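# Open four ring boxes, rings kept in slots

## Task

Get all four ring boxes open and leave each one upright and open on the table, with its ring still seated in the slot.

## Robot and tools

Robot: one Doosan M1013 arm on a base at (0, 0, 0.055) m in the scene frame, carrying a right-handed 16-motor hand (index, middle, ring, thumb) with rubber-capped tips and a rigid mast on the palm side of the wrist that can collide with things. Scene frame: origin on the table top under the base, +z up, +x forward, +y to the left when looking along +x. Every pose, velocity and offset uses these axes. Cameras: cam_high, cam_low and cam_wrist, each 672x504.

Hand point axes: +z runs along the straight fingers toward the tips, +x across the palm away from the thumb, +y out from the palm face (palm face at y = -0.062 m). Straight fingertips reach about 0.12 m past the hand point in z. Bending a finger swings its tip toward +y.

execute_actions(actions, cameras): actions is a list of actions. Each action holds 1 to 15 rows; each row is one 1/30 s step, and a short action repeats its final row until step 15, so one action lasts 0.5 s. A row has 24 numbers, each in [-1, 1], in this order: dx, dy, dz, rx, ry, rz, then the 16 hand numbers, then current_limit, then speed. dx..rz are an offset, not a pose: they count from the Hand target as it stood when that action began (every row of that action uses the same start), along scene axes, with 1.0 = 0.6 m or 180 degrees; rx, ry, rz form a single rotation vector, turning about the target position. Sending the same offset again moves further. Hand numbers are absolute goals, each scaled between its hinge's two stops. Order: index_mcp, index_abd, index_pip, index_dip, middle_mcp, middle_abd, middle_pip, middle_dip, ring_mcp, ring_abd, ring_pip, ring_dip, thumb_cmc, thumb_axl, thumb_mcp, thumb_ipl. Straight values: finger _mcp +0.75, _abd 0.00, _pip +0.58, _dip +0.70; thumb_cmc +0.71, thumb_axl +0.68, thumb_mcp +0.23, thumb_ipl +0.17. Lower numbers curl fingers toward the palm; _abd toward -1 swings a finger away from the thumb; thumb_cmc toward -1 brings the thumb in front of the palm. current_limit maps -1..+1 to 0..550 mA per motor (floor 11 mA); speed sets goal slew to (speed+1)/2 of 8.5 rad/s. Initially 0.4 and -0.6. Values persist. To keep the hand unchanged, resend the numbers the latest result shows. cameras: list of names, ["all"], or []; images come by default only with an empty actions list.

move(target, speed, blend, blocking, cameras): drives the hand point along a straight path. target is one 24-number row or a list of up to 15 rows; every row's pose part is an offset from the same current Hand target, scene axes, same 0.6 m / 180 degree scaling; hand numbers are sent on reaching each target. speed is m/s, 0.002 to 2, default 0.25 (turns up to twice that in rad/s), one value or one per target. blend in metres rounds corners; 0 stops at each. blocking=false returns after about 0.5 s while motion continues. A whole list must fit in 10 s. The result adds a move: line: done (within 3 mm and 2 degrees), off_target, moving, held or fault, plus limits=paced (pose clipped) or limits=held. Neither done nor off_target tells you whether contact occurred.

wait(seconds 0-3600): lets time pass, sending nothing new. stop(): brakes a running move. zoom_image(camera, region=[x0, y0, x1, y1] in pixels, each side at most 504): enlarges part of that camera's newest image. clear_fault(): clears torque or force faults once reported. read_manual(section): licence text only. finished_scene(scene): ends the scene (1 or 2); irreversible.

Results: end_effector_position (m), end_effector_quat_wxyz, velocities, the Hand target (your last commanded pose after clipping; next offsets start here), joint positions and torques, and per motor hand_goal, hand_measured, hand_current_ma and hand_state (moving, goal, blocked, overload). The hand point often stops a little short of the target; an extra zero-offset execute_actions asks again, or send the gap as an offset.

Motion limits: commanded orientation is clipped to 32 degrees from the measured one each step. Keep paths away from the arm's own base, or the elbow may whip round. Near the first joint's axis small hand motions can swing the whole arm.

Things to avoid: knocking a box or ring off the table (fails the task), dropping things, fast impacts, and commanding targets beyond a firm contact, since the stiff arm faults quickly. Faults: contact torque over the load limits (waist and shoulder 316, elbow 148, wrist joints 41.8 N m), 144 N net external force, or excessive tool speed; then call clear_fault. To stop pressing, command the target back past the hand point. A finger motor drawing 495 mA or more for 5 s shuts down for 10 s; lower current_limit when holding. Long stretched or pushing poses heat the arm motors; a MOTOR HOT line warns before a 30-60 s brake stop. Loose objects may get nudged occasionally. Leave everything resting and stable before finishing.

Each tool is called as a command line: name --argument value for each argument, lists and objects as JSON in quotes; but a table of rows of numbers goes row by row, as --pt "numbers of a row", without its own name.

## Session

execute_actions --actions '[]' --cameras '["all"]'

Scene clock: 0.00 s.
end_effector_position=(+0.8124, -0.1594, +0.3813) hand_goal=(+0.754, +0.000, +0.576, +0.696, +0.754, +0.000, +0.576, +0.696, +0.754, +0.000, +0.576, +0.696, +0.714, +0.678, +0.226, +0.168) hand_measured=(+0.754, +0.000, +0.576, +0.696, +0.754, +0.000, +0.576, +0.696, +0.754, +0.000, +0.576, +0.696, +0.714, +0.678, +0.226, +0.168) hand_current_ma=(+0, +0, +0, +0, +0, +0, +0, +0, +0, +0, +0, +0, +0, +0, +0, +0) hand_state=(goal, goal, goal, goal, goal, goal, goal, goal, goal, goal, goal, goal, goal, goal, goal, goal) hand_current_limit=0.40 hand_speed=-0.60 end_effector_quat_wxyz=(-0.033, -0.592, +0.805, +0.025)
Joint positions: [-0.246 0.649 1.056 -0.03 1.514 0.051]
Joint velocities: within noise
Joint torques (N m): no reading
Hand target: +0.8124, -0.1594, +0.3813; -0.033, -0.592, +0.805, +0.025
camera_calibration:
cam_wrist: T_world_to_cam=[[-0.33844, 0.93864, 0.06635, 0.43138], [0.73415, 0.21928, 0.64261, -0.84714], [0.58863, 0.2662, -0.76331, -0.02424]] pos_world=[0.78219, -0.2127, 0.49725]

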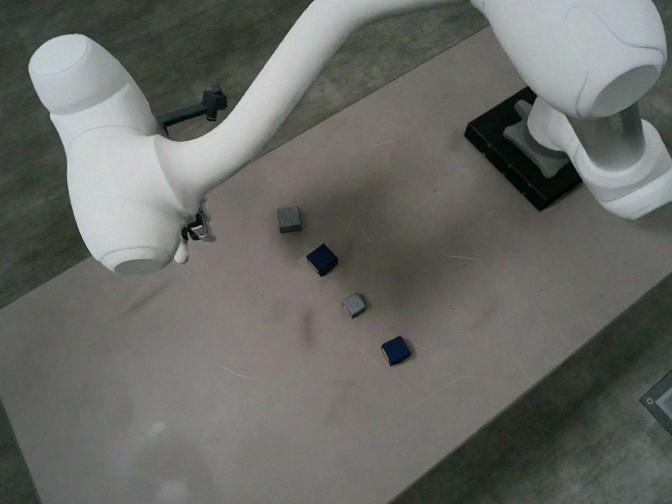

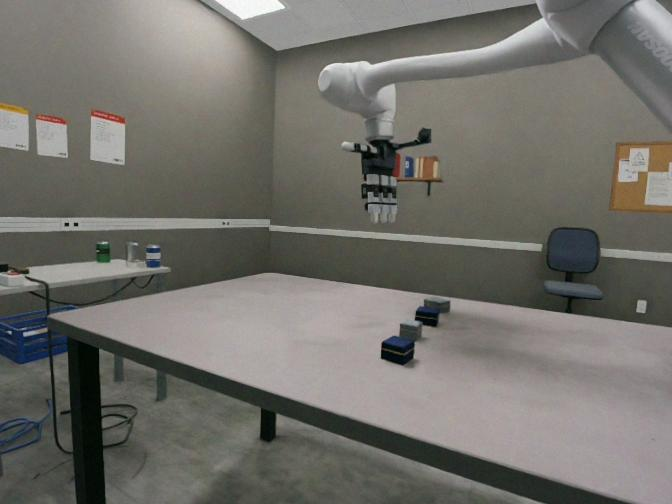

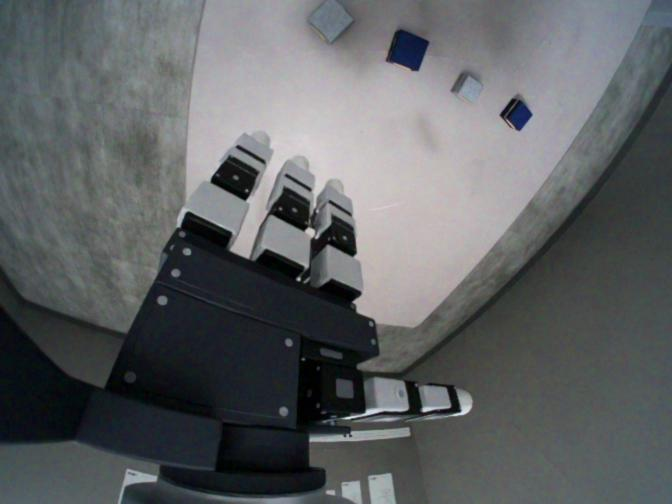

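zoom_image --camera "cam_high" --region '[265, 195, 345, 285]'

zoom_image --camera "cam_high" --region '[335, 285, 425, 375]'

zoom_image --camera "cam_low" --region '[370, 285, 470, 375]'

zoom_image --camera "cam_wrist" --region '[290, 0, 550, 140]'

Scaled by 5.600.

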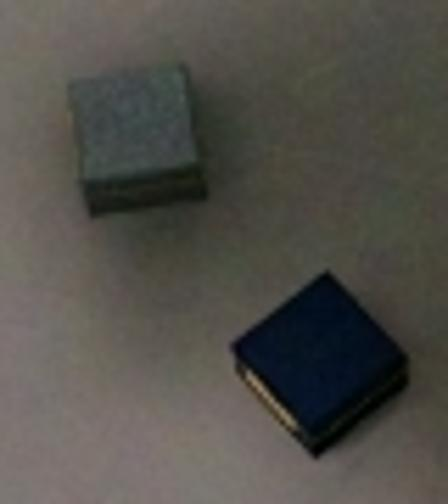

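Scaled by 5.600.

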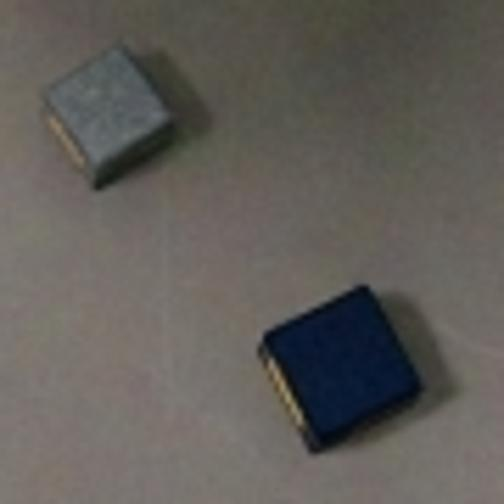

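Scaled by 5.040.

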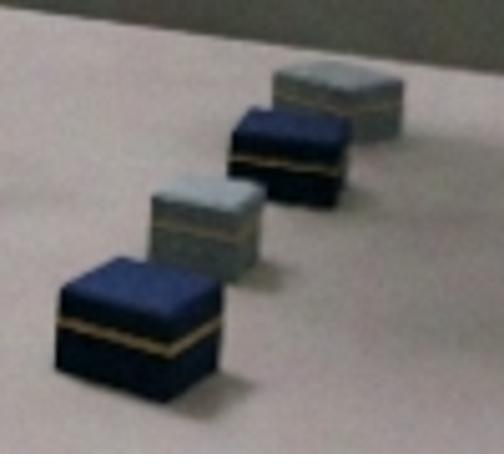

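Scaled by 1.938 from the camera's image (finer frame: 960x720).

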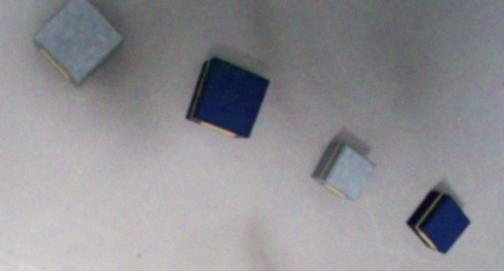

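zoom_image --camera "cam_low" --region '[375, 318, 425, 368]'

zoom_image --camera "cam_low" --region '[410, 290, 455, 335]'

Scaled by 10.080.

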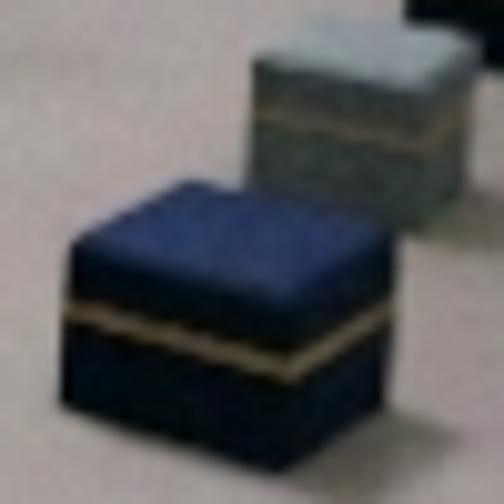

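Scaled by 11.200.

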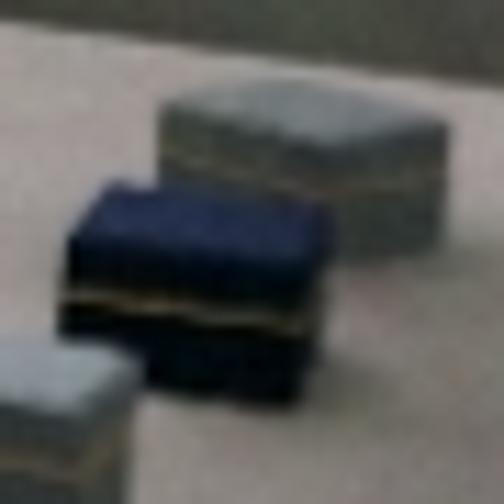

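move --pt "-0.47675 0.07495 -0.30217 -0.1279 -0.3354 -0.0419 0.616 0.12 0.577 0.696 0.754 0 0.942 -0.87 0.616 -0.12 0.577 0.696 0.714 0.678 0.226 0.168 0.5 -0.7" --pt "-0.47675 0.07495 -0.52383 -0.1279 -0.3354 -0.0419 0.616 0.12 0.577 0.696 0.754 0 0.942 -0.87 0.616 -0.12 0.577 0.696 0.714 0.678 0.226 0.168 0.5 -0.7" --speed '[0.3,0.2]' --blend '[0.04,0]' --cameras '["cam_high","cam_wrist"]'

zoom_image --camera "cam_high" --region '[265, 195, 345, 285]'

zoom_image --camera "cam_wrist" --region '[230, 60, 400, 190]'

Scene clock: 20.57 s.
end_effector_position=(+0.5264, -0.1144, +0.0670) hand_goal=(+0.616, +0.120, +0.578, +0.696, +0.754, +0.000, +0.942, -0.870, +0.616, -0.120, +0.578, +0.696, +0.714, +0.678, +0.226, +0.168) hand_measured=(+0.608, +0.116, +0.576, +0.696, +0.746, +0.000, +0.938, -0.866, +0.608, -0.118, +0.576, +0.696, +0.708, +0.678, +0.224, +0.168) hand_current_ma=(-11, -2, -1, +0, -10, +0, -5, +2, -9, +2, -1, +0, -7, +0, -2, +0) hand_state=(goal, goal, goal, goal, goal, goal, goal, goal, goal, goal, goal, goal, goal, goal, goal, goal) hand_current_limit=0.50 hand_speed=-0.70 end_effector_quat_wxyz=(+0.263, -0.455, +0.737, -0.426)
Joint positions: [-0.236 0.312 2.517 0.289 -0.749 -0.113]
Joint torques (N m): [-2 -43.16 -15.93 1.63 -2.34 0.41]
Hand target: +0.5264, -0.1144, +0.0670; +0.263, -0.455, +0.737, -0.426
Off the commanded pose: 0.000 m, 0 deg.
move: done
cam_wrist: T_world_to_cam=[[0.05536, 0.8601, -0.50711, 0.13542], [-0.098, 0.51012, 0.8545, 0.01203], [0.99365, 0.00239, 0.11253, -0.40979]] pos_world=[0.40087, -0.12164, 0.10451]

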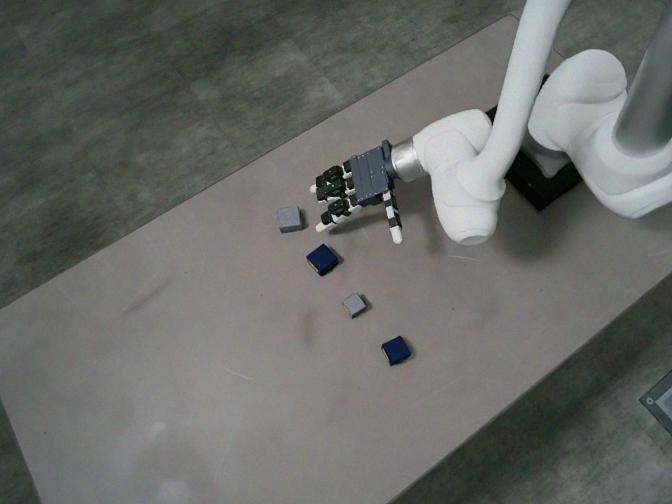

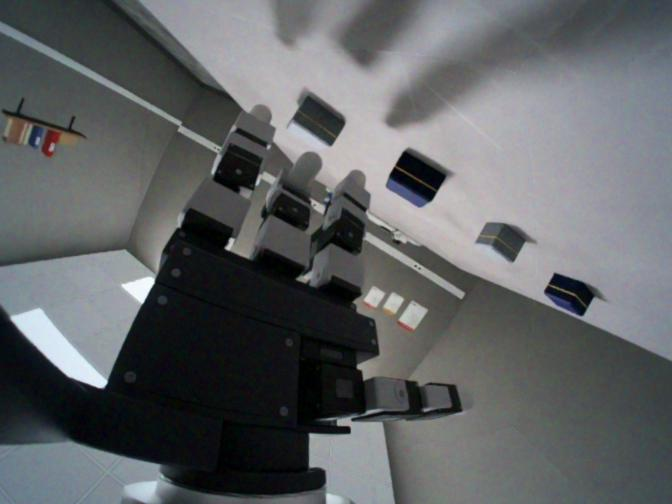

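Scaled by 5.600.

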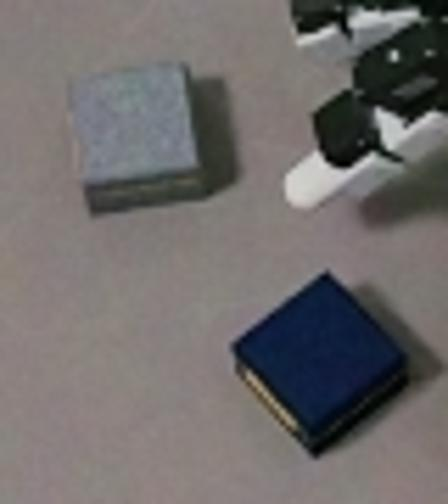

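Scaled by 2.965 from the camera's image (finer frame: 960x720).

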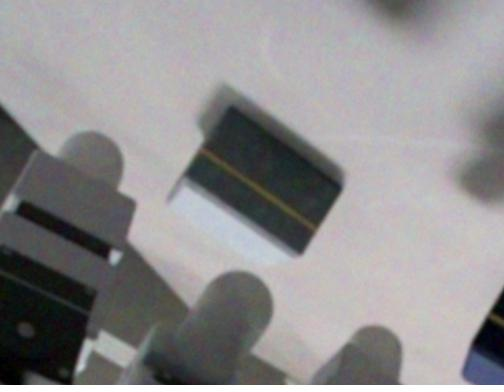

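move --target '[0.08197,-0.04105,-0.075,0,0,0,0.616,0.12,0.577,0.696,0.754,0,0.942,-0.87,0.616,-0.12,0.577,0.696,0.714,0.678,0.226,0.168,0.5,-0.7]' --speed 0.15

move --target '[0,0,0,0,0,0,0.616,-0.6,0.577,0.696,0.754,0,0.942,-0.87,0.616,0.6,0.577,0.696,0.714,0.678,0.226,0.168,0.77,-0.75]' --speed 0.05 --cameras '["cam_high"]'

zoom_image --camera "cam_high" --region '[265, 175, 345, 255]'

Scene clock: 23.67 s.
end_effector_position=(+0.5755, -0.1390, +0.0221) hand_goal=(+0.616, +0.120, +0.578, +0.696, +0.754, +0.000, +0.942, -0.870, +0.616, -0.120, +0.578, +0.696, +0.714, +0.678, +0.226, +0.168) hand_measured=(+0.608, +0.116, +0.576, +0.696, +0.746, +0.000, +0.938, -0.866, +0.608, -0.118, +0.576, +0.696, +0.708, +0.678, +0.224, +0.168) hand_current_ma=(-11, -2, -1, +0, -10, +0, -5, +2, -9, +2, -1, +0, -7, +0, -2, +0) hand_state=(goal, goal, goal, goal, goal, goal, goal, goal, goal, goal, goal, goal, goal, goal, goal, goal) hand_current_limit=0.50 hand_speed=-0.70 end_effector_quat_wxyz=(+0.263, -0.455, +0.737, -0.426)
Joint positions: [-0.266 0.462 2.429 0.236 -0.807 -0.078]
Joint torques (N m): [-1.35 -54.04 -13.4 1.34 -2.35 0.36]
Hand target: +0.5756, -0.1390, +0.0220; +0.263, -0.455, +0.737, -0.426
Off the commanded pose: 0.000 m, 0 deg.
move: done

Scene clock: 24.20 s.
end_effector_position=(+0.5756, -0.1390, +0.0220) hand_goal=(+0.616, -0.600, +0.578, +0.696, +0.754, +0.000, +0.942, -0.870, +0.616, +0.600, +0.578, +0.696, +0.714, +0.678, +0.226, +0.168) hand_measured=(+0.608, -0.080, +0.576, +0.696, +0.746, +0.000, +0.938, -0.866, +0.608, +0.092, +0.576, +0.696, +0.708, +0.678, +0.224, +0.168) hand_current_ma=(-11, +485, -1, +0, -10, +0, -5, +2, -11, -487, -1, +0, -7, +0, -2, +0) hand_state=(goal, blocked, goal, goal, goal, goal, goal, goal, goal, blocked, goal, goal, goal, goal, goal, goal) hand_current_limit=0.77 hand_speed=-0.75 end_effector_quat_wxyz=(+0.263, -0.455, +0.737, -0.426)
Joint positions: [-0.266 0.462 2.429 0.236 -0.807 -0.078]
Joint torques (N m): [-2.02 -54.55 -13.54 1.25 -2.29 0.5]
Hand target: +0.5756, -0.1390, +0.0220; +0.263, -0.455, +0.737, -0.426
Off the commanded pose: 0.000 m, 0 deg.
move: done

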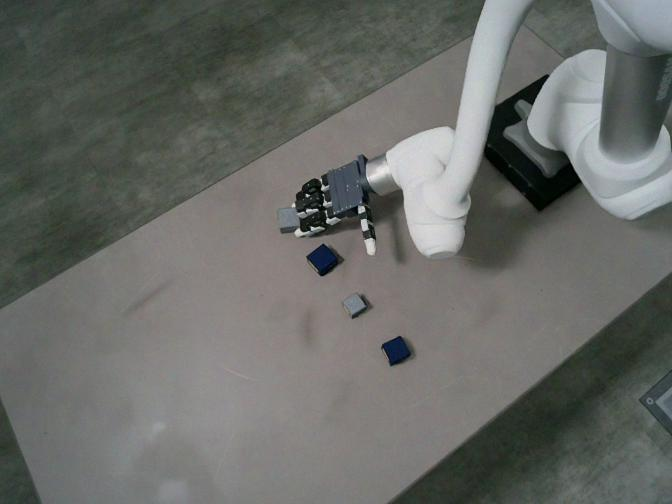

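Scaled by 6.300.

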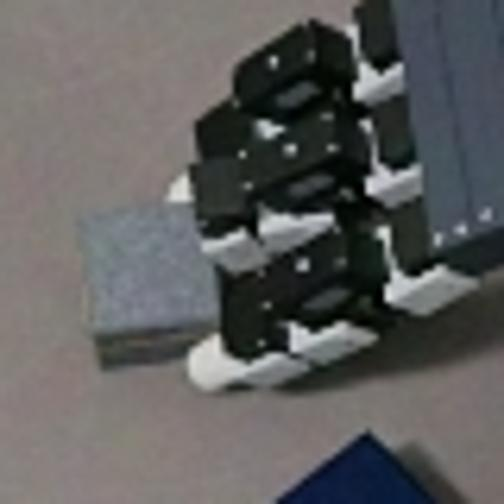

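move --target '[0,0,0,0,0,0,0.6,-0.6,0.577,0.696,0.76,0,1.0,-0.58,0.6,0.6,0.577,0.696,0.714,0.678,0.226,0.168,0.77,-0.8]' --speed 0.05

move --target '[0,0,0,0,0,0,0.59,-0.6,0.577,0.696,1.0,0,1.0,-0.52,0.59,0.6,0.577,0.696,0.714,0.678,0.226,0.168,1.0,-0.85]' --speed 0.05 --cameras '["cam_high"]'

zoom_image --camera "cam_high" --region '[265, 175, 345, 255]'

Scene clock: 26.10 s.
end_effector_position=(+0.5756, -0.1390, +0.0220) hand_goal=(+0.600, -0.600, +0.578, +0.696, +0.760, +0.000, +1.000, -0.580, +0.600, +0.600, +0.578, +0.696, +0.714, +0.678, +0.226, +0.168) hand_measured=(+0.604, -0.080, +0.580, +0.698, +0.744, +0.000, +0.992, -0.636, +0.604, +0.092, +0.580, +0.698, +0.708, +0.678, +0.224, +0.168) hand_current_ma=(+5, +487, +2, +1, -25, +0, -9, -135, +4, -487, +2, +1, -7, +0, -2, +0) hand_state=(goal, blocked, goal, goal, goal, goal, goal, blocked, goal, blocked, goal, goal, goal, goal, goal, goal) hand_current_limit=0.77 hand_speed=-0.80 end_effector_quat_wxyz=(+0.263, -0.455, +0.737, -0.426)
Joint positions: [-0.266 0.462 2.429 0.236 -0.807 -0.078]
Joint torques (N m): [-1.82 -54 -13.4 1.33 -2.11 0.39]
Hand target: +0.5756, -0.1390, +0.0220; +0.263, -0.455, +0.737, -0.426
Off the commanded pose: 0.000 m, 0 deg.
move: done

Scene clock: 27.13 s.
end_effector_position=(+0.5756, -0.1390, +0.0220) hand_goal=(+0.590, -0.600, +0.578, +0.696, +1.000, +0.000, +1.000, -0.520, +0.590, +0.600, +0.578, +0.696, +0.714, +0.678, +0.226, +0.168) hand_measured=(+0.628, -0.080, +0.600, +0.708, +1.000, +0.000, +1.000, -0.558, +0.624, +0.092, +0.602, +0.708, +0.708, +0.678, +0.224, +0.168) hand_current_ma=(+85, +550, +39, +16, +0, +0, +0, -83, +76, -550, +42, +16, -7, +0, -2, +0) hand_state=(blocked, blocked, blocked, goal, goal, goal, goal, blocked, blocked, blocked, blocked, goal, goal, goal, goal, goal) hand_current_limit=1.00 hand_speed=-0.85 end_effector_quat_wxyz=(+0.263, -0.455, +0.737, -0.426)
Joint positions: [-0.266 0.462 2.429 0.236 -0.807 -0.078]
Joint torques (N m): [-1.48 -53.16 -12.1 1.43 -1.11 0.36]
Hand target: +0.5756, -0.1390, +0.0220; +0.263, -0.455, +0.737, -0.426
Off the commanded pose: 0.000 m, 0 deg.
move: done

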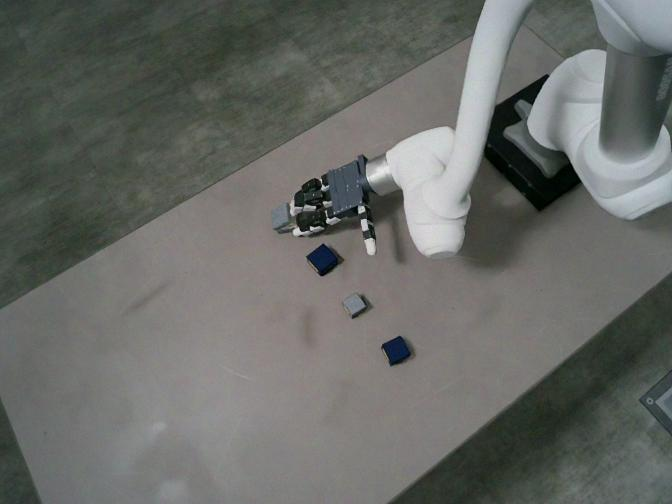

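Scaled by 6.300.

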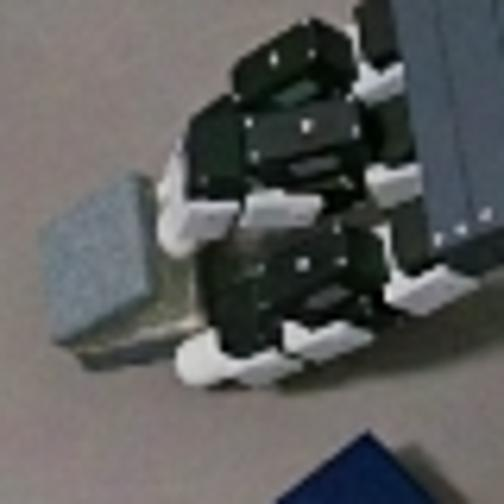

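move --target '[0,0,0,0,0,0,0.59,-0.6,0.577,0.696,1.0,0,1.0,-0.40,0.59,0.6,0.577,0.696,0.714,0.678,0.226,0.168,0.77,-0.9]' --speed 0.05

move --target '[0,0,0,0,0,0,0.59,-0.6,0.577,0.696,1.0,0,0.577,0.696,0.59,0.6,0.577,0.696,0.714,0.678,0.226,0.168,0.77,-0.88]' --speed 0.05 --cameras '["cam_high"]'

zoom_image --camera "cam_high" --region '[265, 175, 345, 255]'

Scene clock: 28.57 s.
end_effector_position=(+0.5756, -0.1390, +0.0220) hand_goal=(+0.590, -0.600, +0.578, +0.696, +1.000, +0.000, +1.000, -0.400, +0.590, +0.600, +0.578, +0.696, +0.714, +0.678, +0.226, +0.168) hand_measured=(+0.634, -0.080, +0.604, +0.710, +1.000, +0.000, +1.000, -0.430, +0.630, +0.092, +0.606, +0.710, +0.708, +0.678, +0.224, +0.168) hand_current_ma=(+108, +487, +48, +20, +0, +0, +0, -56, +96, -487, +52, +20, -7, +0, -2, +0) hand_state=(blocked, blocked, blocked, goal, goal, goal, goal, blocked, blocked, blocked, blocked, goal, goal, goal, goal, goal) hand_current_limit=0.77 hand_speed=-0.90 end_effector_quat_wxyz=(+0.263, -0.455, +0.737, -0.426)
Joint positions: [-0.266 0.462 2.429 0.236 -0.807 -0.078]
Joint torques (N m): [-2.13 -48.75 -11.23 1.48 0.55 0.41]
Hand target: +0.5756, -0.1390, +0.0220; +0.263, -0.455, +0.737, -0.426
Off the commanded pose: 0.000 m, 0 deg.
move: done

Scene clock: 31.40 s.
end_effector_position=(+0.5756, -0.1390, +0.0220) hand_goal=(+0.590, -0.600, +0.578, +0.696, +1.000, +0.000, +0.578, +0.696, +0.590, +0.600, +0.578, +0.696, +0.714, +0.678, +0.226, +0.168) hand_measured=(+0.594, -0.080, +0.586, +0.704, +0.990, +0.000, +0.576, +0.692, +0.592, +0.092, +0.584, +0.702, +0.708, +0.678, +0.224, +0.168) hand_current_ma=(+3, +487, +8, +9, -14, +0, -1, -3, +2, -487, +7, +7, -7, +0, -2, +0) hand_state=(goal, blocked, goal, goal, goal, goal, goal, goal, goal, blocked, goal, goal, goal, goal, goal, goal) hand_current_limit=0.77 hand_speed=-0.88 end_effector_quat_wxyz=(+0.263, -0.455, +0.737, -0.426)
Joint positions: [-0.266 0.462 2.429 0.236 -0.807 -0.078]
Joint torques (N m): [-1.88 -53.47 -13.2 1.34 -1.97 0.4]
Hand target: +0.5756, -0.1390, +0.0220; +0.263, -0.455, +0.737, -0.426
Off the commanded pose: 0.000 m, 0 deg.
move: done

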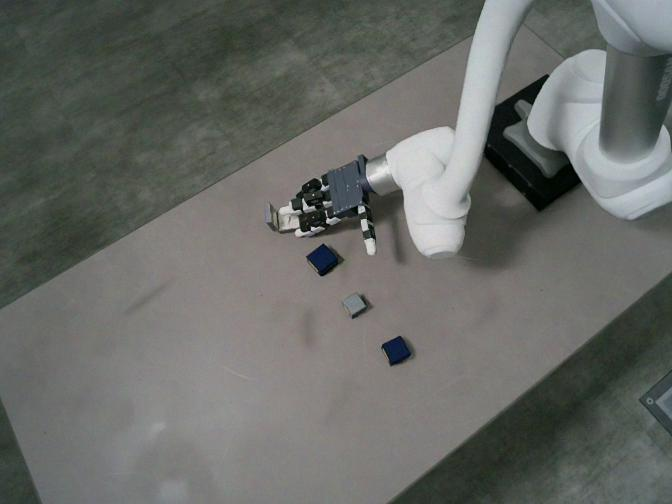

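Scaled by 6.300.

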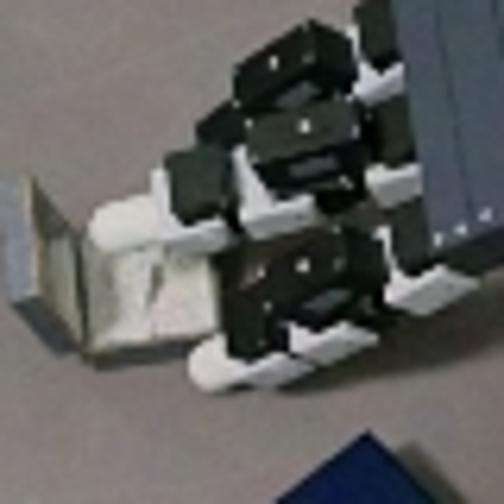

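move --target '[0,0,0,0,0,0,0.6,0.1,0.577,0.696,1.0,0,0.577,0.696,0.6,-0.1,0.577,0.696,0.714,0.678,0.226,0.168,0.5,-0.8]' --speed 0.05

move --target '[-0.08942,0.04478,0.08333,0,0,0,0.6,0.1,0.577,0.696,1.0,0,0.577,0.696,0.6,-0.1,0.577,0.696,0.714,0.678,0.226,0.168,0.5,-0.8]' --speed 0.15

move --target '[-0.05858,0.06243,-0.01,0,0,0.1783,0.616,0.12,0.577,0.696,0.754,0,0.942,-0.87,0.616,-0.12,0.577,0.696,0.714,0.678,0.226,0.168,0.5,-0.7]' --speed 0.3 --cameras '["cam_high","cam_wrist"]'

zoom_image --camera "cam_high" --region '[265, 195, 345, 285]'

zoom_image --camera "cam_wrist" --region '[230, 60, 400, 190]'

Scene clock: 35.20 s.
end_effector_position=(+0.5756, -0.1390, +0.0220) hand_goal=(+0.600, +0.100, +0.578, +0.696, +1.000, +0.000, +0.578, +0.696, +0.600, -0.100, +0.578, +0.696, +0.714, +0.678, +0.226, +0.168) hand_measured=(+0.594, +0.096, +0.578, +0.698, +0.990, +0.000, +0.576, +0.692, +0.594, -0.096, +0.578, +0.698, +0.708, +0.678, +0.224, +0.168) hand_current_ma=(-8, -3, +0, +2, -14, +0, -1, -3, -8, +2, +0, +2, -7, +0, -2, +0) hand_state=(goal, goal, goal, goal, goal, goal, goal, goal, goal, goal, goal, goal, goal, goal, goal, goal) hand_current_limit=0.50 hand_speed=-0.80 end_effector_quat_wxyz=(+0.263, -0.455, +0.737, -0.426)
Joint positions: [-0.266 0.462 2.429 0.236 -0.807 -0.078]
Joint torques (N m): [-1.6 -54.65 -13.52 1.3 -2.35 0.44]
Hand target: +0.5756, -0.1390, +0.0220; +0.263, -0.455, +0.737, -0.426
Off the commanded pose: 0.000 m, 0 deg.
move: done

Scene clock: 36.13 s.
end_effector_position=(+0.5219, -0.1122, +0.0720) hand_goal=(+0.600, +0.100, +0.578, +0.696, +1.000, +0.000, +0.578, +0.696, +0.600, -0.100, +0.578, +0.696, +0.714, +0.678, +0.226, +0.168) hand_measured=(+0.592, +0.096, +0.578, +0.698, +0.990, +0.000, +0.576, +0.692, +0.594, -0.096, +0.578, +0.698, +0.708, +0.678, +0.224, +0.168) hand_current_ma=(-8, -3, +0, +2, -14, +0, -1, -3, -8, +2, +0, +2, -7, +0, -2, +0) hand_state=(goal, goal, goal, goal, goal, goal, goal, goal, goal, goal, goal, goal, goal, goal, goal, goal) hand_current_limit=0.50 hand_speed=-0.80 end_effector_quat_wxyz=(+0.263, -0.455, +0.737, -0.426)
Joint positions: [-0.233 0.295 2.524 0.297 -0.74 -0.118]
Joint torques (N m): [-1.76 -42.64 -16.47 1.59 -2.33 0.33]
Hand target: +0.5219, -0.1122, +0.0720; +0.263, -0.455, +0.737, -0.426
Off the commanded pose: 0.000 m, 0 deg.
move: done

Scene clock: 37.90 s.
end_effector_position=(+0.4868, -0.0747, +0.0660) hand_goal=(+0.616, +0.120, +0.578, +0.696, +0.754, +0.000, +0.942, -0.870, +0.616, -0.120, +0.578, +0.696, +0.714, +0.678, +0.226, +0.168) hand_measured=(+0.596, +0.116, +0.578, +0.698, +0.746, +0.000, +0.934, -0.868, +0.598, -0.116, +0.578, +0.698, +0.708, +0.678, +0.224, +0.168) hand_current_ma=(-38, -3, +0, +2, -10, +0, -8, +2, -32, +2, +0, +2, -7, +0, -2, +0) hand_state=(blocked, goal, goal, goal, goal, goal, goal, goal, goal, goal, goal, goal, goal, goal, goal, goal) hand_current_limit=0.50 hand_speed=-0.70 end_effector_quat_wxyz=(-0.370, +0.641, -0.582, +0.337)
Joint positions: [-0.437 0.288 2.57 -0.655 -0.81 0.186]
Joint torques (N m): [-1.72 -36.52 -10.79 1.64 -2.35 0.43]
Hand target: +0.4868, -0.0747, +0.0660; -0.370, +0.641, -0.582, +0.337
Off the commanded pose: 0.000 m, 0 deg.
move: done
cam_wrist: T_world_to_cam=[[-0.41009, 0.75803, -0.50716, 0.32189], [-0.354, 0.38018, 0.85449, 0.10366], [0.84054, 0.52995, 0.11244, -0.25643]] pos_world=[0.38423, -0.14752, 0.1035]

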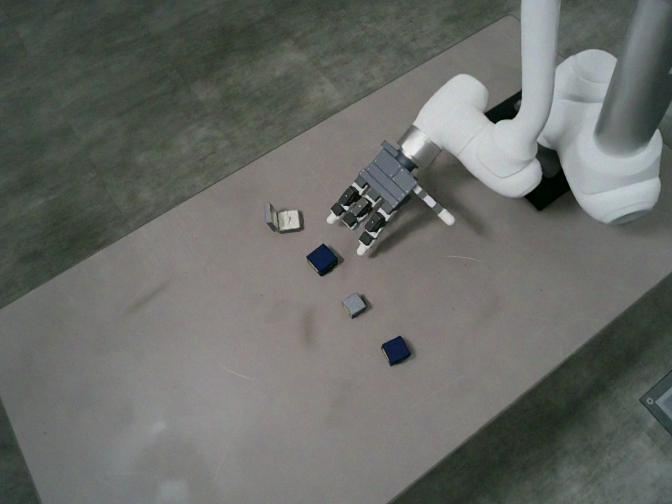

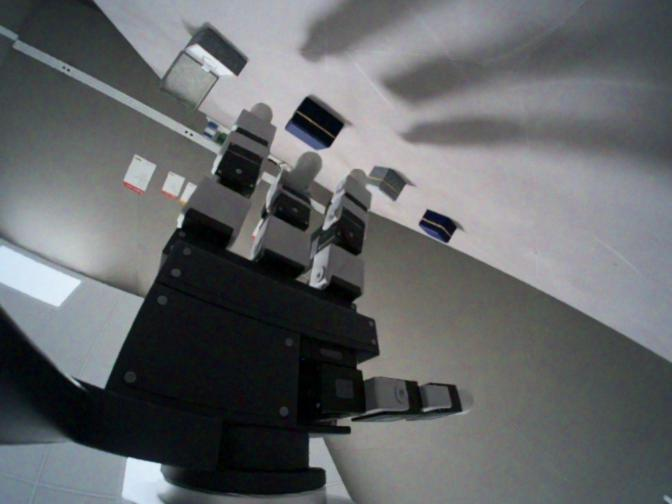

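Scaled by 5.600.

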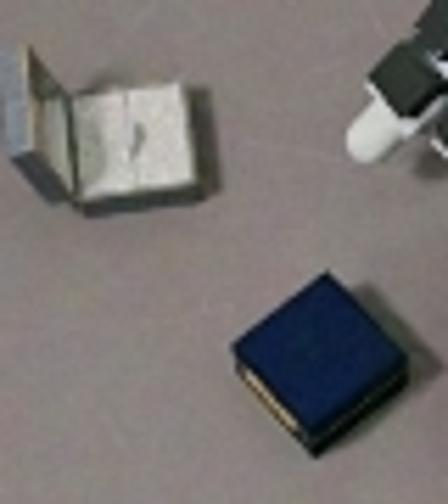

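Scaled by 2.965 from the camera's image (finer frame: 960x720).

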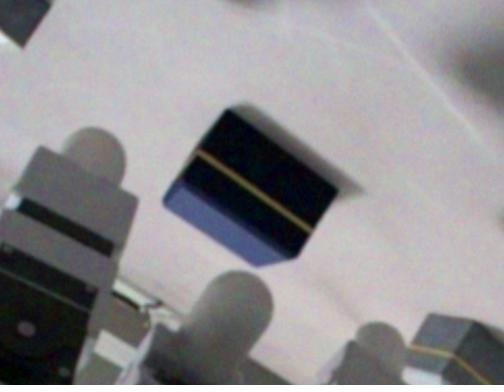

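move --target '[0.09125,0.00878,-0.075,0,0,0,0.616,0.12,0.577,0.696,0.754,0,0.942,-0.87,0.616,-0.12,0.577,0.696,0.714,0.678,0.226,0.168,0.5,-0.7]' --speed 0.15

move --target '[0,0,0,0,0,0,0.616,-0.6,0.577,0.696,0.754,0,0.942,-0.87,0.616,0.6,0.577,0.696,0.714,0.678,0.226,0.168,0.77,-0.75]' --speed 0.05 --cameras '["cam_high"]'

zoom_image --camera "cam_high" --region '[290, 225, 370, 295]'

Scene clock: 40.90 s.
end_effector_position=(+0.5415, -0.0694, +0.0211) hand_goal=(+0.616, +0.120, +0.578, +0.696, +0.754, +0.000, +0.942, -0.870, +0.616, -0.120, +0.578, +0.696, +0.714, +0.678, +0.226, +0.168) hand_measured=(+0.596, +0.116, +0.578, +0.698, +0.746, +0.000, +0.936, -0.868, +0.598, -0.116, +0.578, +0.698, +0.708, +0.678, +0.224, +0.168) hand_current_ma=(-38, -3, +0, +2, -10, +0, -8, +2, -32, +2, +0, +2, -7, +0, -2, +0) hand_state=(blocked, goal, goal, goal, goal, goal, goal, goal, goal, goal, goal, goal, goal, goal, goal, goal) hand_current_limit=0.50 hand_speed=-0.70 end_effector_quat_wxyz=(-0.370, +0.641, -0.582, +0.337)
Joint positions: [-0.364 0.445 2.487 -0.533 -0.862 0.11]
Joint torques (N m): [-1.49 -48.86 -8.04 1.31 -2.31 0.4]
Hand target: +0.5415, -0.0694, +0.0210; -0.370, +0.641, -0.582, +0.337
Off the commanded pose: 0.000 m, 0 deg.
move: done

Scene clock: 41.43 s.
end_effector_position=(+0.5415, -0.0694, +0.0210) hand_goal=(+0.616, -0.600, +0.578, +0.696, +0.754, +0.000, +0.942, -0.870, +0.616, +0.600, +0.578, +0.696, +0.714, +0.678, +0.226, +0.168) hand_measured=(+0.596, -0.080, +0.578, +0.698, +0.746, +0.000, +0.936, -0.868, +0.598, +0.090, +0.578, +0.698, +0.708, +0.678, +0.224, +0.168) hand_current_ma=(-37, +487, +0, +2, -10, +0, -8, +2, -32, -487, +0, +1, -7, +0, -2, +0) hand_state=(blocked, blocked, goal, goal, goal, goal, goal, goal, goal, blocked, goal, goal, goal, goal, goal, goal) hand_current_limit=0.77 hand_speed=-0.75 end_effector_quat_wxyz=(-0.370, +0.641, -0.582, +0.337)
Joint positions: [-0.364 0.445 2.487 -0.533 -0.862 0.11]
Joint torques (N m): [-1.42 -48.42 -8.37 1.34 -2.37 0.44]
Hand target: +0.5415, -0.0694, +0.0210; -0.370, +0.641, -0.582, +0.337
Off the commanded pose: 0.000 m, 0 deg.
move: done

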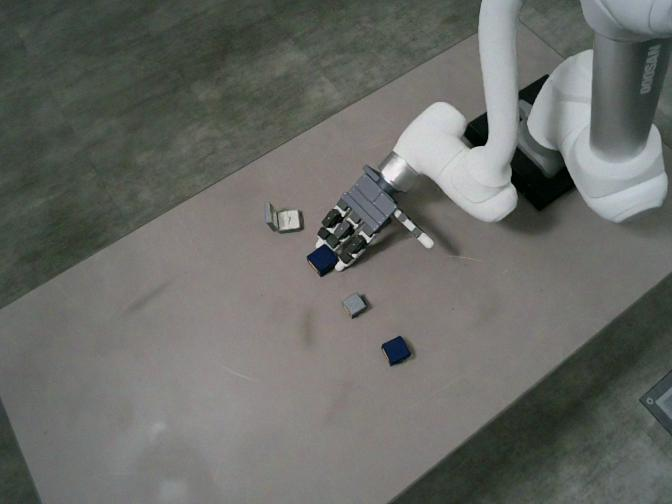

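Scaled by 6.300.

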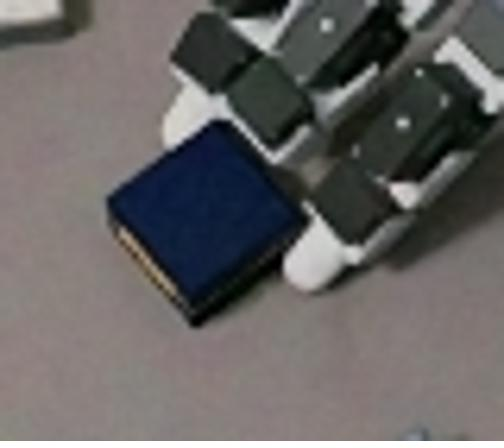

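move --target '[0,0,0,0,0,0,0.6,-0.6,0.577,0.696,0.76,0,1.0,-0.58,0.6,0.6,0.577,0.696,0.714,0.678,0.226,0.168,0.77,-0.8]' --speed 0.05

move --target '[0,0,0,0,0,0,0.59,-0.6,0.577,0.696,1.0,0,1.0,-0.52,0.59,0.6,0.577,0.696,0.714,0.678,0.226,0.168,1.0,-0.85]' --speed 0.05 --cameras '["cam_high"]'

zoom_image --camera "cam_high" --region '[290, 225, 370, 295]'

Scene clock: 43.87 s.
end_effector_position=(+0.5415, -0.0694, +0.0210) hand_goal=(+0.600, -0.600, +0.578, +0.696, +0.760, +0.000, +1.000, -0.580, +0.600, +0.600, +0.578, +0.696, +0.714, +0.678, +0.226, +0.168) hand_measured=(+0.596, -0.080, +0.578, +0.698, +0.746, +0.000, +0.992, -0.608, +0.598, +0.090, +0.578, +0.698, +0.708, +0.678, +0.224, +0.168) hand_current_ma=(-4, +487, +0, +2, -23, +0, -8, -51, -3, -487, +0, +1, -7, +0, -2, +0) hand_state=(goal, blocked, goal, goal, goal, goal, goal, blocked, goal, blocked, goal, goal, goal, goal, goal, goal) hand_current_limit=0.77 hand_speed=-0.80 end_effector_quat_wxyz=(-0.370, +0.641, -0.582, +0.337)
Joint positions: [-0.364 0.445 2.487 -0.533 -0.862 0.11]
Joint torques (N m): [-1.63 -48.22 -8.44 1.39 -2.14 0.39]
Hand target: +0.5415, -0.0694, +0.0210; -0.370, +0.641, -0.582, +0.337
Off the commanded pose: 0.000 m, 0 deg.
move: done

Scene clock: 44.87 s.
end_effector_position=(+0.5415, -0.0694, +0.0210) hand_goal=(+0.590, -0.600, +0.578, +0.696, +1.000, +0.000, +1.000, -0.520, +0.590, +0.600, +0.578, +0.696, +0.714, +0.678, +0.226, +0.168) hand_measured=(+0.630, -0.080, +0.602, +0.708, +1.000, -0.002, +1.000, -0.550, +0.624, +0.094, +0.602, +0.708, +0.708, +0.678, +0.224, +0.168) hand_current_ma=(+92, +550, +42, +17, +0, -1, +0, -56, +75, -550, +42, +16, -7, +0, -2, +0) hand_state=(blocked, blocked, blocked, goal, goal, goal, goal, blocked, blocked, blocked, blocked, goal, goal, goal, goal, goal) hand_current_limit=1.00 hand_speed=-0.85 end_effector_quat_wxyz=(-0.370, +0.641, -0.582, +0.337)
Joint positions: [-0.364 0.445 2.487 -0.533 -0.862 0.11]
Joint torques (N m): [-1.4 -47.24 -6.91 1.24 -1.51 0.36]
Hand target: +0.5415, -0.0694, +0.0210; -0.370, +0.641, -0.582, +0.337
Off the commanded pose: 0.000 m, 0 deg.
move: done

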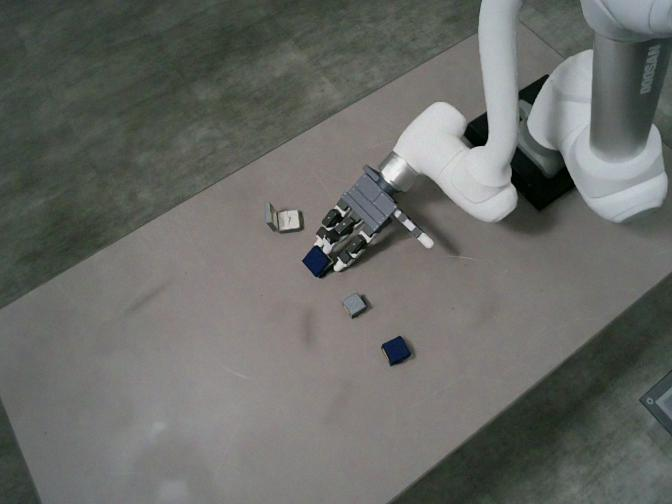

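Scaled by 6.300.

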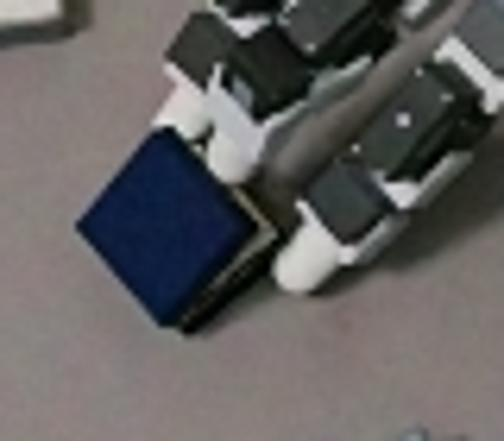

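move --target '[0,0,0,0,0,0,0.59,-0.6,0.577,0.696,1.0,0,1.0,-0.40,0.59,0.6,0.577,0.696,0.714,0.678,0.226,0.168,0.77,-0.9]' --speed 0.05 --cameras '["cam_high"]'

zoom_image --camera "cam_high" --region '[290, 225, 370, 295]'

Scene clock: 46.60 s.
end_effector_position=(+0.5415, -0.0694, +0.0210) hand_goal=(+0.590, -0.600, +0.578, +0.696, +1.000, +0.000, +1.000, -0.400, +0.590, +0.600, +0.578, +0.696, +0.714, +0.678, +0.226, +0.168) hand_measured=(+0.590, -0.080, +0.584, +0.704, +0.992, -0.002, +1.000, -0.404, +0.588, +0.094, +0.582, +0.702, +0.708, +0.678, +0.224, +0.168) hand_current_ma=(+0, +487, +7, +9, -10, -2, +0, -4, -1, -487, +4, +6, -7, +0, -2, +0) hand_state=(goal, blocked, goal, goal, goal, goal, goal, goal, goal, blocked, goal, goal, goal, goal, goal, goal) hand_current_limit=0.77 hand_speed=-0.90 end_effector_quat_wxyz=(-0.370, +0.641, -0.582, +0.337)
Joint positions: [-0.364 0.445 2.487 -0.533 -0.862 0.11]
Joint torques (N m): [-1.75 -48.55 -8.18 1.29 -2.18 0.4]
Hand target: +0.5415, -0.0694, +0.0210; -0.370, +0.641, -0.582, +0.337
Off the commanded pose: 0.000 m, 0 deg.
move: done

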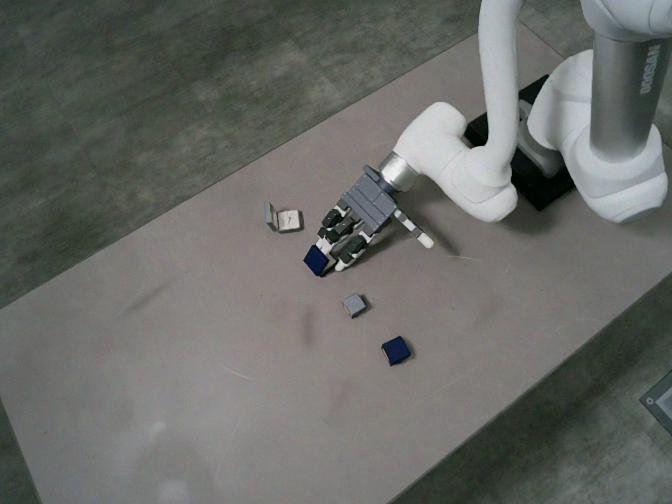

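Scaled by 6.300.

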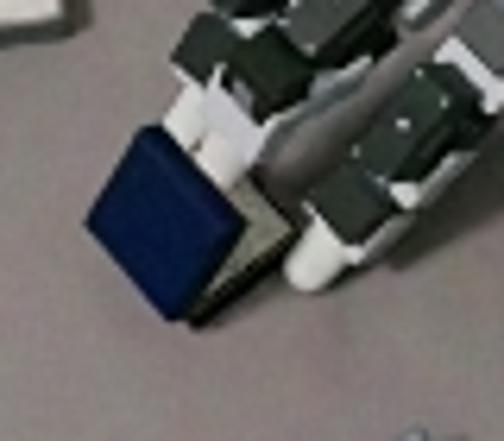

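move --target '[0,0,0,0,0,0,0.59,-0.6,0.577,0.696,1.0,0,0.577,0.696,0.59,0.6,0.577,0.696,0.714,0.678,0.226,0.168,0.77,-0.88]' --speed 0.05 --cameras '["cam_high"]'

zoom_image --camera "cam_high" --region '[290, 225, 370, 295]'

Scene clock: 51.27 s.
end_effector_position=(+0.5415, -0.0694, +0.0210) hand_goal=(+0.590, -0.600, +0.578, +0.696, +1.000, +0.000, +0.578, +0.696, +0.590, +0.600, +0.578, +0.696, +0.714, +0.678, +0.226, +0.168) hand_measured=(+0.590, -0.080, +0.584, +0.704, +0.990, -0.002, +0.576, +0.692, +0.588, +0.094, +0.582, +0.702, +0.708, +0.678, +0.224, +0.168) hand_current_ma=(+0, +487, +7, +9, -14, -2, -1, -3, -1, -487, +4, +6, -7, +0, -2, +0) hand_state=(goal, blocked, goal, goal, goal, goal, goal, goal, goal, blocked, goal, goal, goal, goal, goal, goal) hand_current_limit=0.77 hand_speed=-0.88 end_effector_quat_wxyz=(-0.370, +0.641, -0.582, +0.337)
Joint positions: [-0.364 0.445 2.487 -0.533 -0.862 0.11]
Joint torques (N m): [-1.61 -48.44 -7.84 1.3 -2.22 0.44]
Hand target: +0.5415, -0.0694, +0.0210; -0.370, +0.641, -0.582, +0.337
Off the commanded pose: 0.000 m, 0 deg.
move: done

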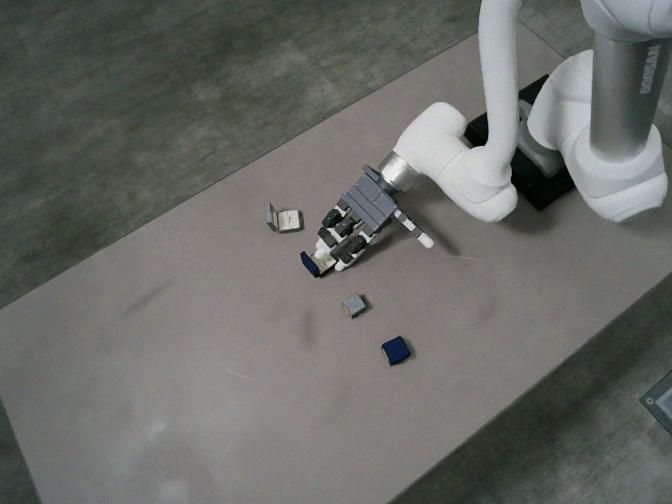

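Scaled by 6.300.

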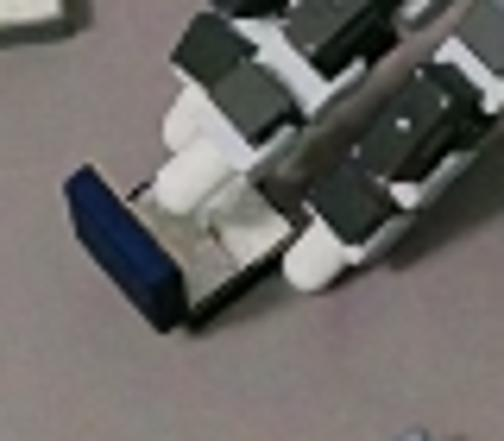

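move --target '[0,0,0,0,0,0,0.6,0.1,0.577,0.696,1.0,0,0.577,0.696,0.6,-0.1,0.577,0.696,0.714,0.678,0.226,0.168,0.5,-0.8]' --speed 0.05

move --target '[-0.09953,-0.00958,0.08333,0,0,0,0.6,0.1,0.577,0.696,1.0,0,0.577,0.696,0.6,-0.1,0.577,0.696,0.714,0.678,0.226,0.168,0.5,-0.8]' --speed 0.15

move --target '[0.02653,0.27425,-0.00667,0,0,-0.0361,0.616,0.12,0.577,0.696,0.754,0,0.942,-0.87,0.616,-0.12,0.577,0.696,0.714,0.678,0.226,0.168,0.5,-0.7]' --speed 0.25 --cameras '["cam_high","cam_wrist"]'

zoom_image --camera "cam_high" --region '[295, 225, 395, 325]'

zoom_image --camera "cam_wrist" --region '[230, 60, 400, 190]'

Scene clock: 53.70 s.
end_effector_position=(+0.5415, -0.0694, +0.0210) hand_goal=(+0.600, +0.100, +0.578, +0.696, +1.000, +0.000, +0.578, +0.696, +0.600, -0.100, +0.578, +0.696, +0.714, +0.678, +0.226, +0.168) hand_measured=(+0.592, +0.092, +0.580, +0.700, +0.990, -0.002, +0.576, +0.692, +0.590, -0.094, +0.580, +0.700, +0.708, +0.678, +0.224, +0.168) hand_current_ma=(-10, -7, +1, +3, -14, -2, -1, -3, -12, +5, +1, +3, -7, +0, -2, +0) hand_state=(goal, goal, goal, goal, goal, goal, goal, goal, goal, goal, goal, goal, goal, goal, goal, goal) hand_current_limit=0.50 hand_speed=-0.80 end_effector_quat_wxyz=(-0.370, +0.641, -0.582, +0.337)
Joint positions: [-0.364 0.445 2.487 -0.533 -0.862 0.11]
Joint torques (N m): [-1.69 -48.42 -8.19 1.31 -2.24 0.43]
Hand target: +0.5415, -0.0694, +0.0210; -0.370, +0.641, -0.582, +0.337
Off the commanded pose: 0.000 m, 0 deg.
move: done

Scene clock: 54.67 s.
end_effector_position=(+0.4818, -0.0752, +0.0710) hand_goal=(+0.600, +0.100, +0.578, +0.696, +1.000, +0.000, +0.578, +0.696, +0.600, -0.100, +0.578, +0.696, +0.714, +0.678, +0.226, +0.168) hand_measured=(+0.592, +0.096, +0.578, +0.698, +0.990, -0.002, +0.576, +0.692, +0.590, -0.096, +0.578, +0.698, +0.708, +0.678, +0.224, +0.168) hand_current_ma=(-10, -3, +0, +2, -14, -2, -1, -3, -12, +3, +0, +2, -7, +0, -2, +0) hand_state=(goal, goal, goal, goal, goal, goal, goal, goal, goal, goal, goal, goal, goal, goal, goal, goal) hand_current_limit=0.50 hand_speed=-0.80 end_effector_quat_wxyz=(-0.370, +0.641, -0.582, +0.337)
Joint positions: [-0.444 0.269 2.577 -0.671 -0.802 0.199]
Joint torques (N m): [-2.18 -34.97 -11.18 1.69 -2.28 0.5]
Hand target: +0.4818, -0.0752, +0.0710; -0.370, +0.641, -0.582, +0.337
Off the commanded pose: 0.000 m, 0 deg.
move: done

Scene clock: 56.43 s.
end_effector_position=(+0.4977, +0.0894, +0.0670) hand_goal=(+0.616, +0.120, +0.578, +0.696, +0.754, +0.000, +0.942, -0.870, +0.616, -0.120, +0.578, +0.696, +0.714, +0.678, +0.226, +0.168) hand_measured=(+0.594, +0.116, +0.578, +0.698, +0.746, -0.002, +0.934, -0.868, +0.596, -0.116, +0.578, +0.698, +0.708, +0.678, +0.224, +0.168) hand_current_ma=(-40, -3, +0, +2, -10, -1, -8, +2, -34, +2, +0, +2, -7, +0, -2, +0) hand_state=(blocked, goal, goal, goal, goal, goal, goal, goal, goal, goal, goal, goal, goal, goal, goal, goal) hand_current_limit=0.50 hand_speed=-0.70 end_effector_quat_wxyz=(-0.351, +0.607, -0.617, +0.357)
Joint positions: [0.123 0.287 2.577 0.172 -0.773 -0.066]
Joint torques (N m): [-1.53 -40 -14.22 1.49 -2.33 0.38]
Hand target: +0.4977, +0.0894, +0.0670; -0.351, +0.607, -0.617, +0.357
Off the commanded pose: 0.000 m, 0 deg.
move: done
cam_wrist: T_world_to_cam=[[-0.32173, 0.79955, -0.50716, 0.15482], [-0.30873, 0.41778, 0.85449, 0.01841], [0.89508, 0.43149, 0.11244, -0.37104]] pos_world=[0.3876, 0.02862, 0.10451]

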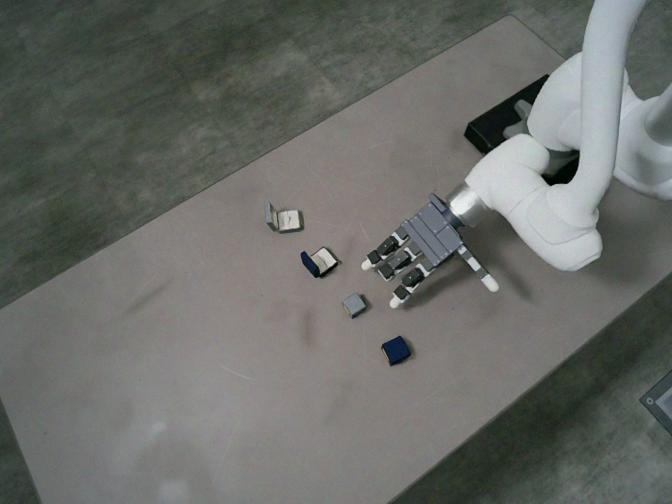

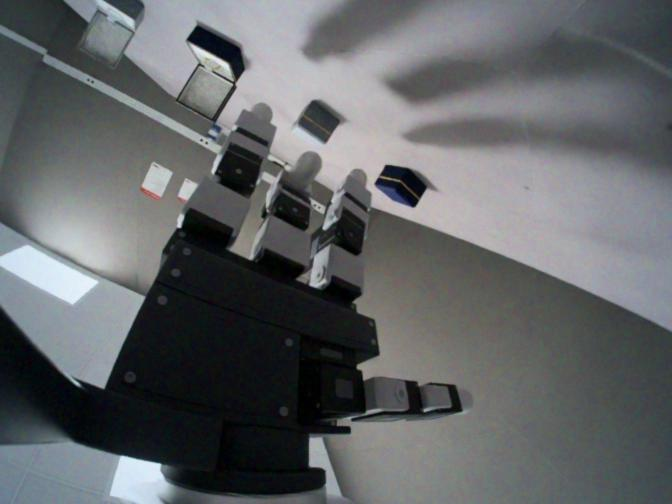

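Scaled by 5.040.

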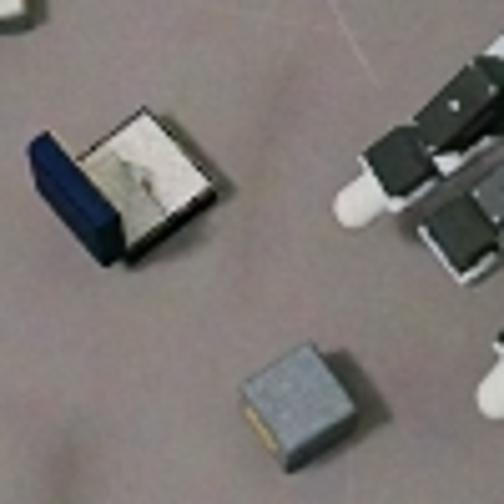

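Scaled by 2.965 from the camera's image (finer frame: 960x720).

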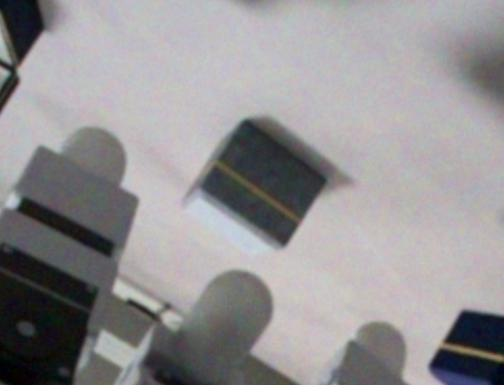

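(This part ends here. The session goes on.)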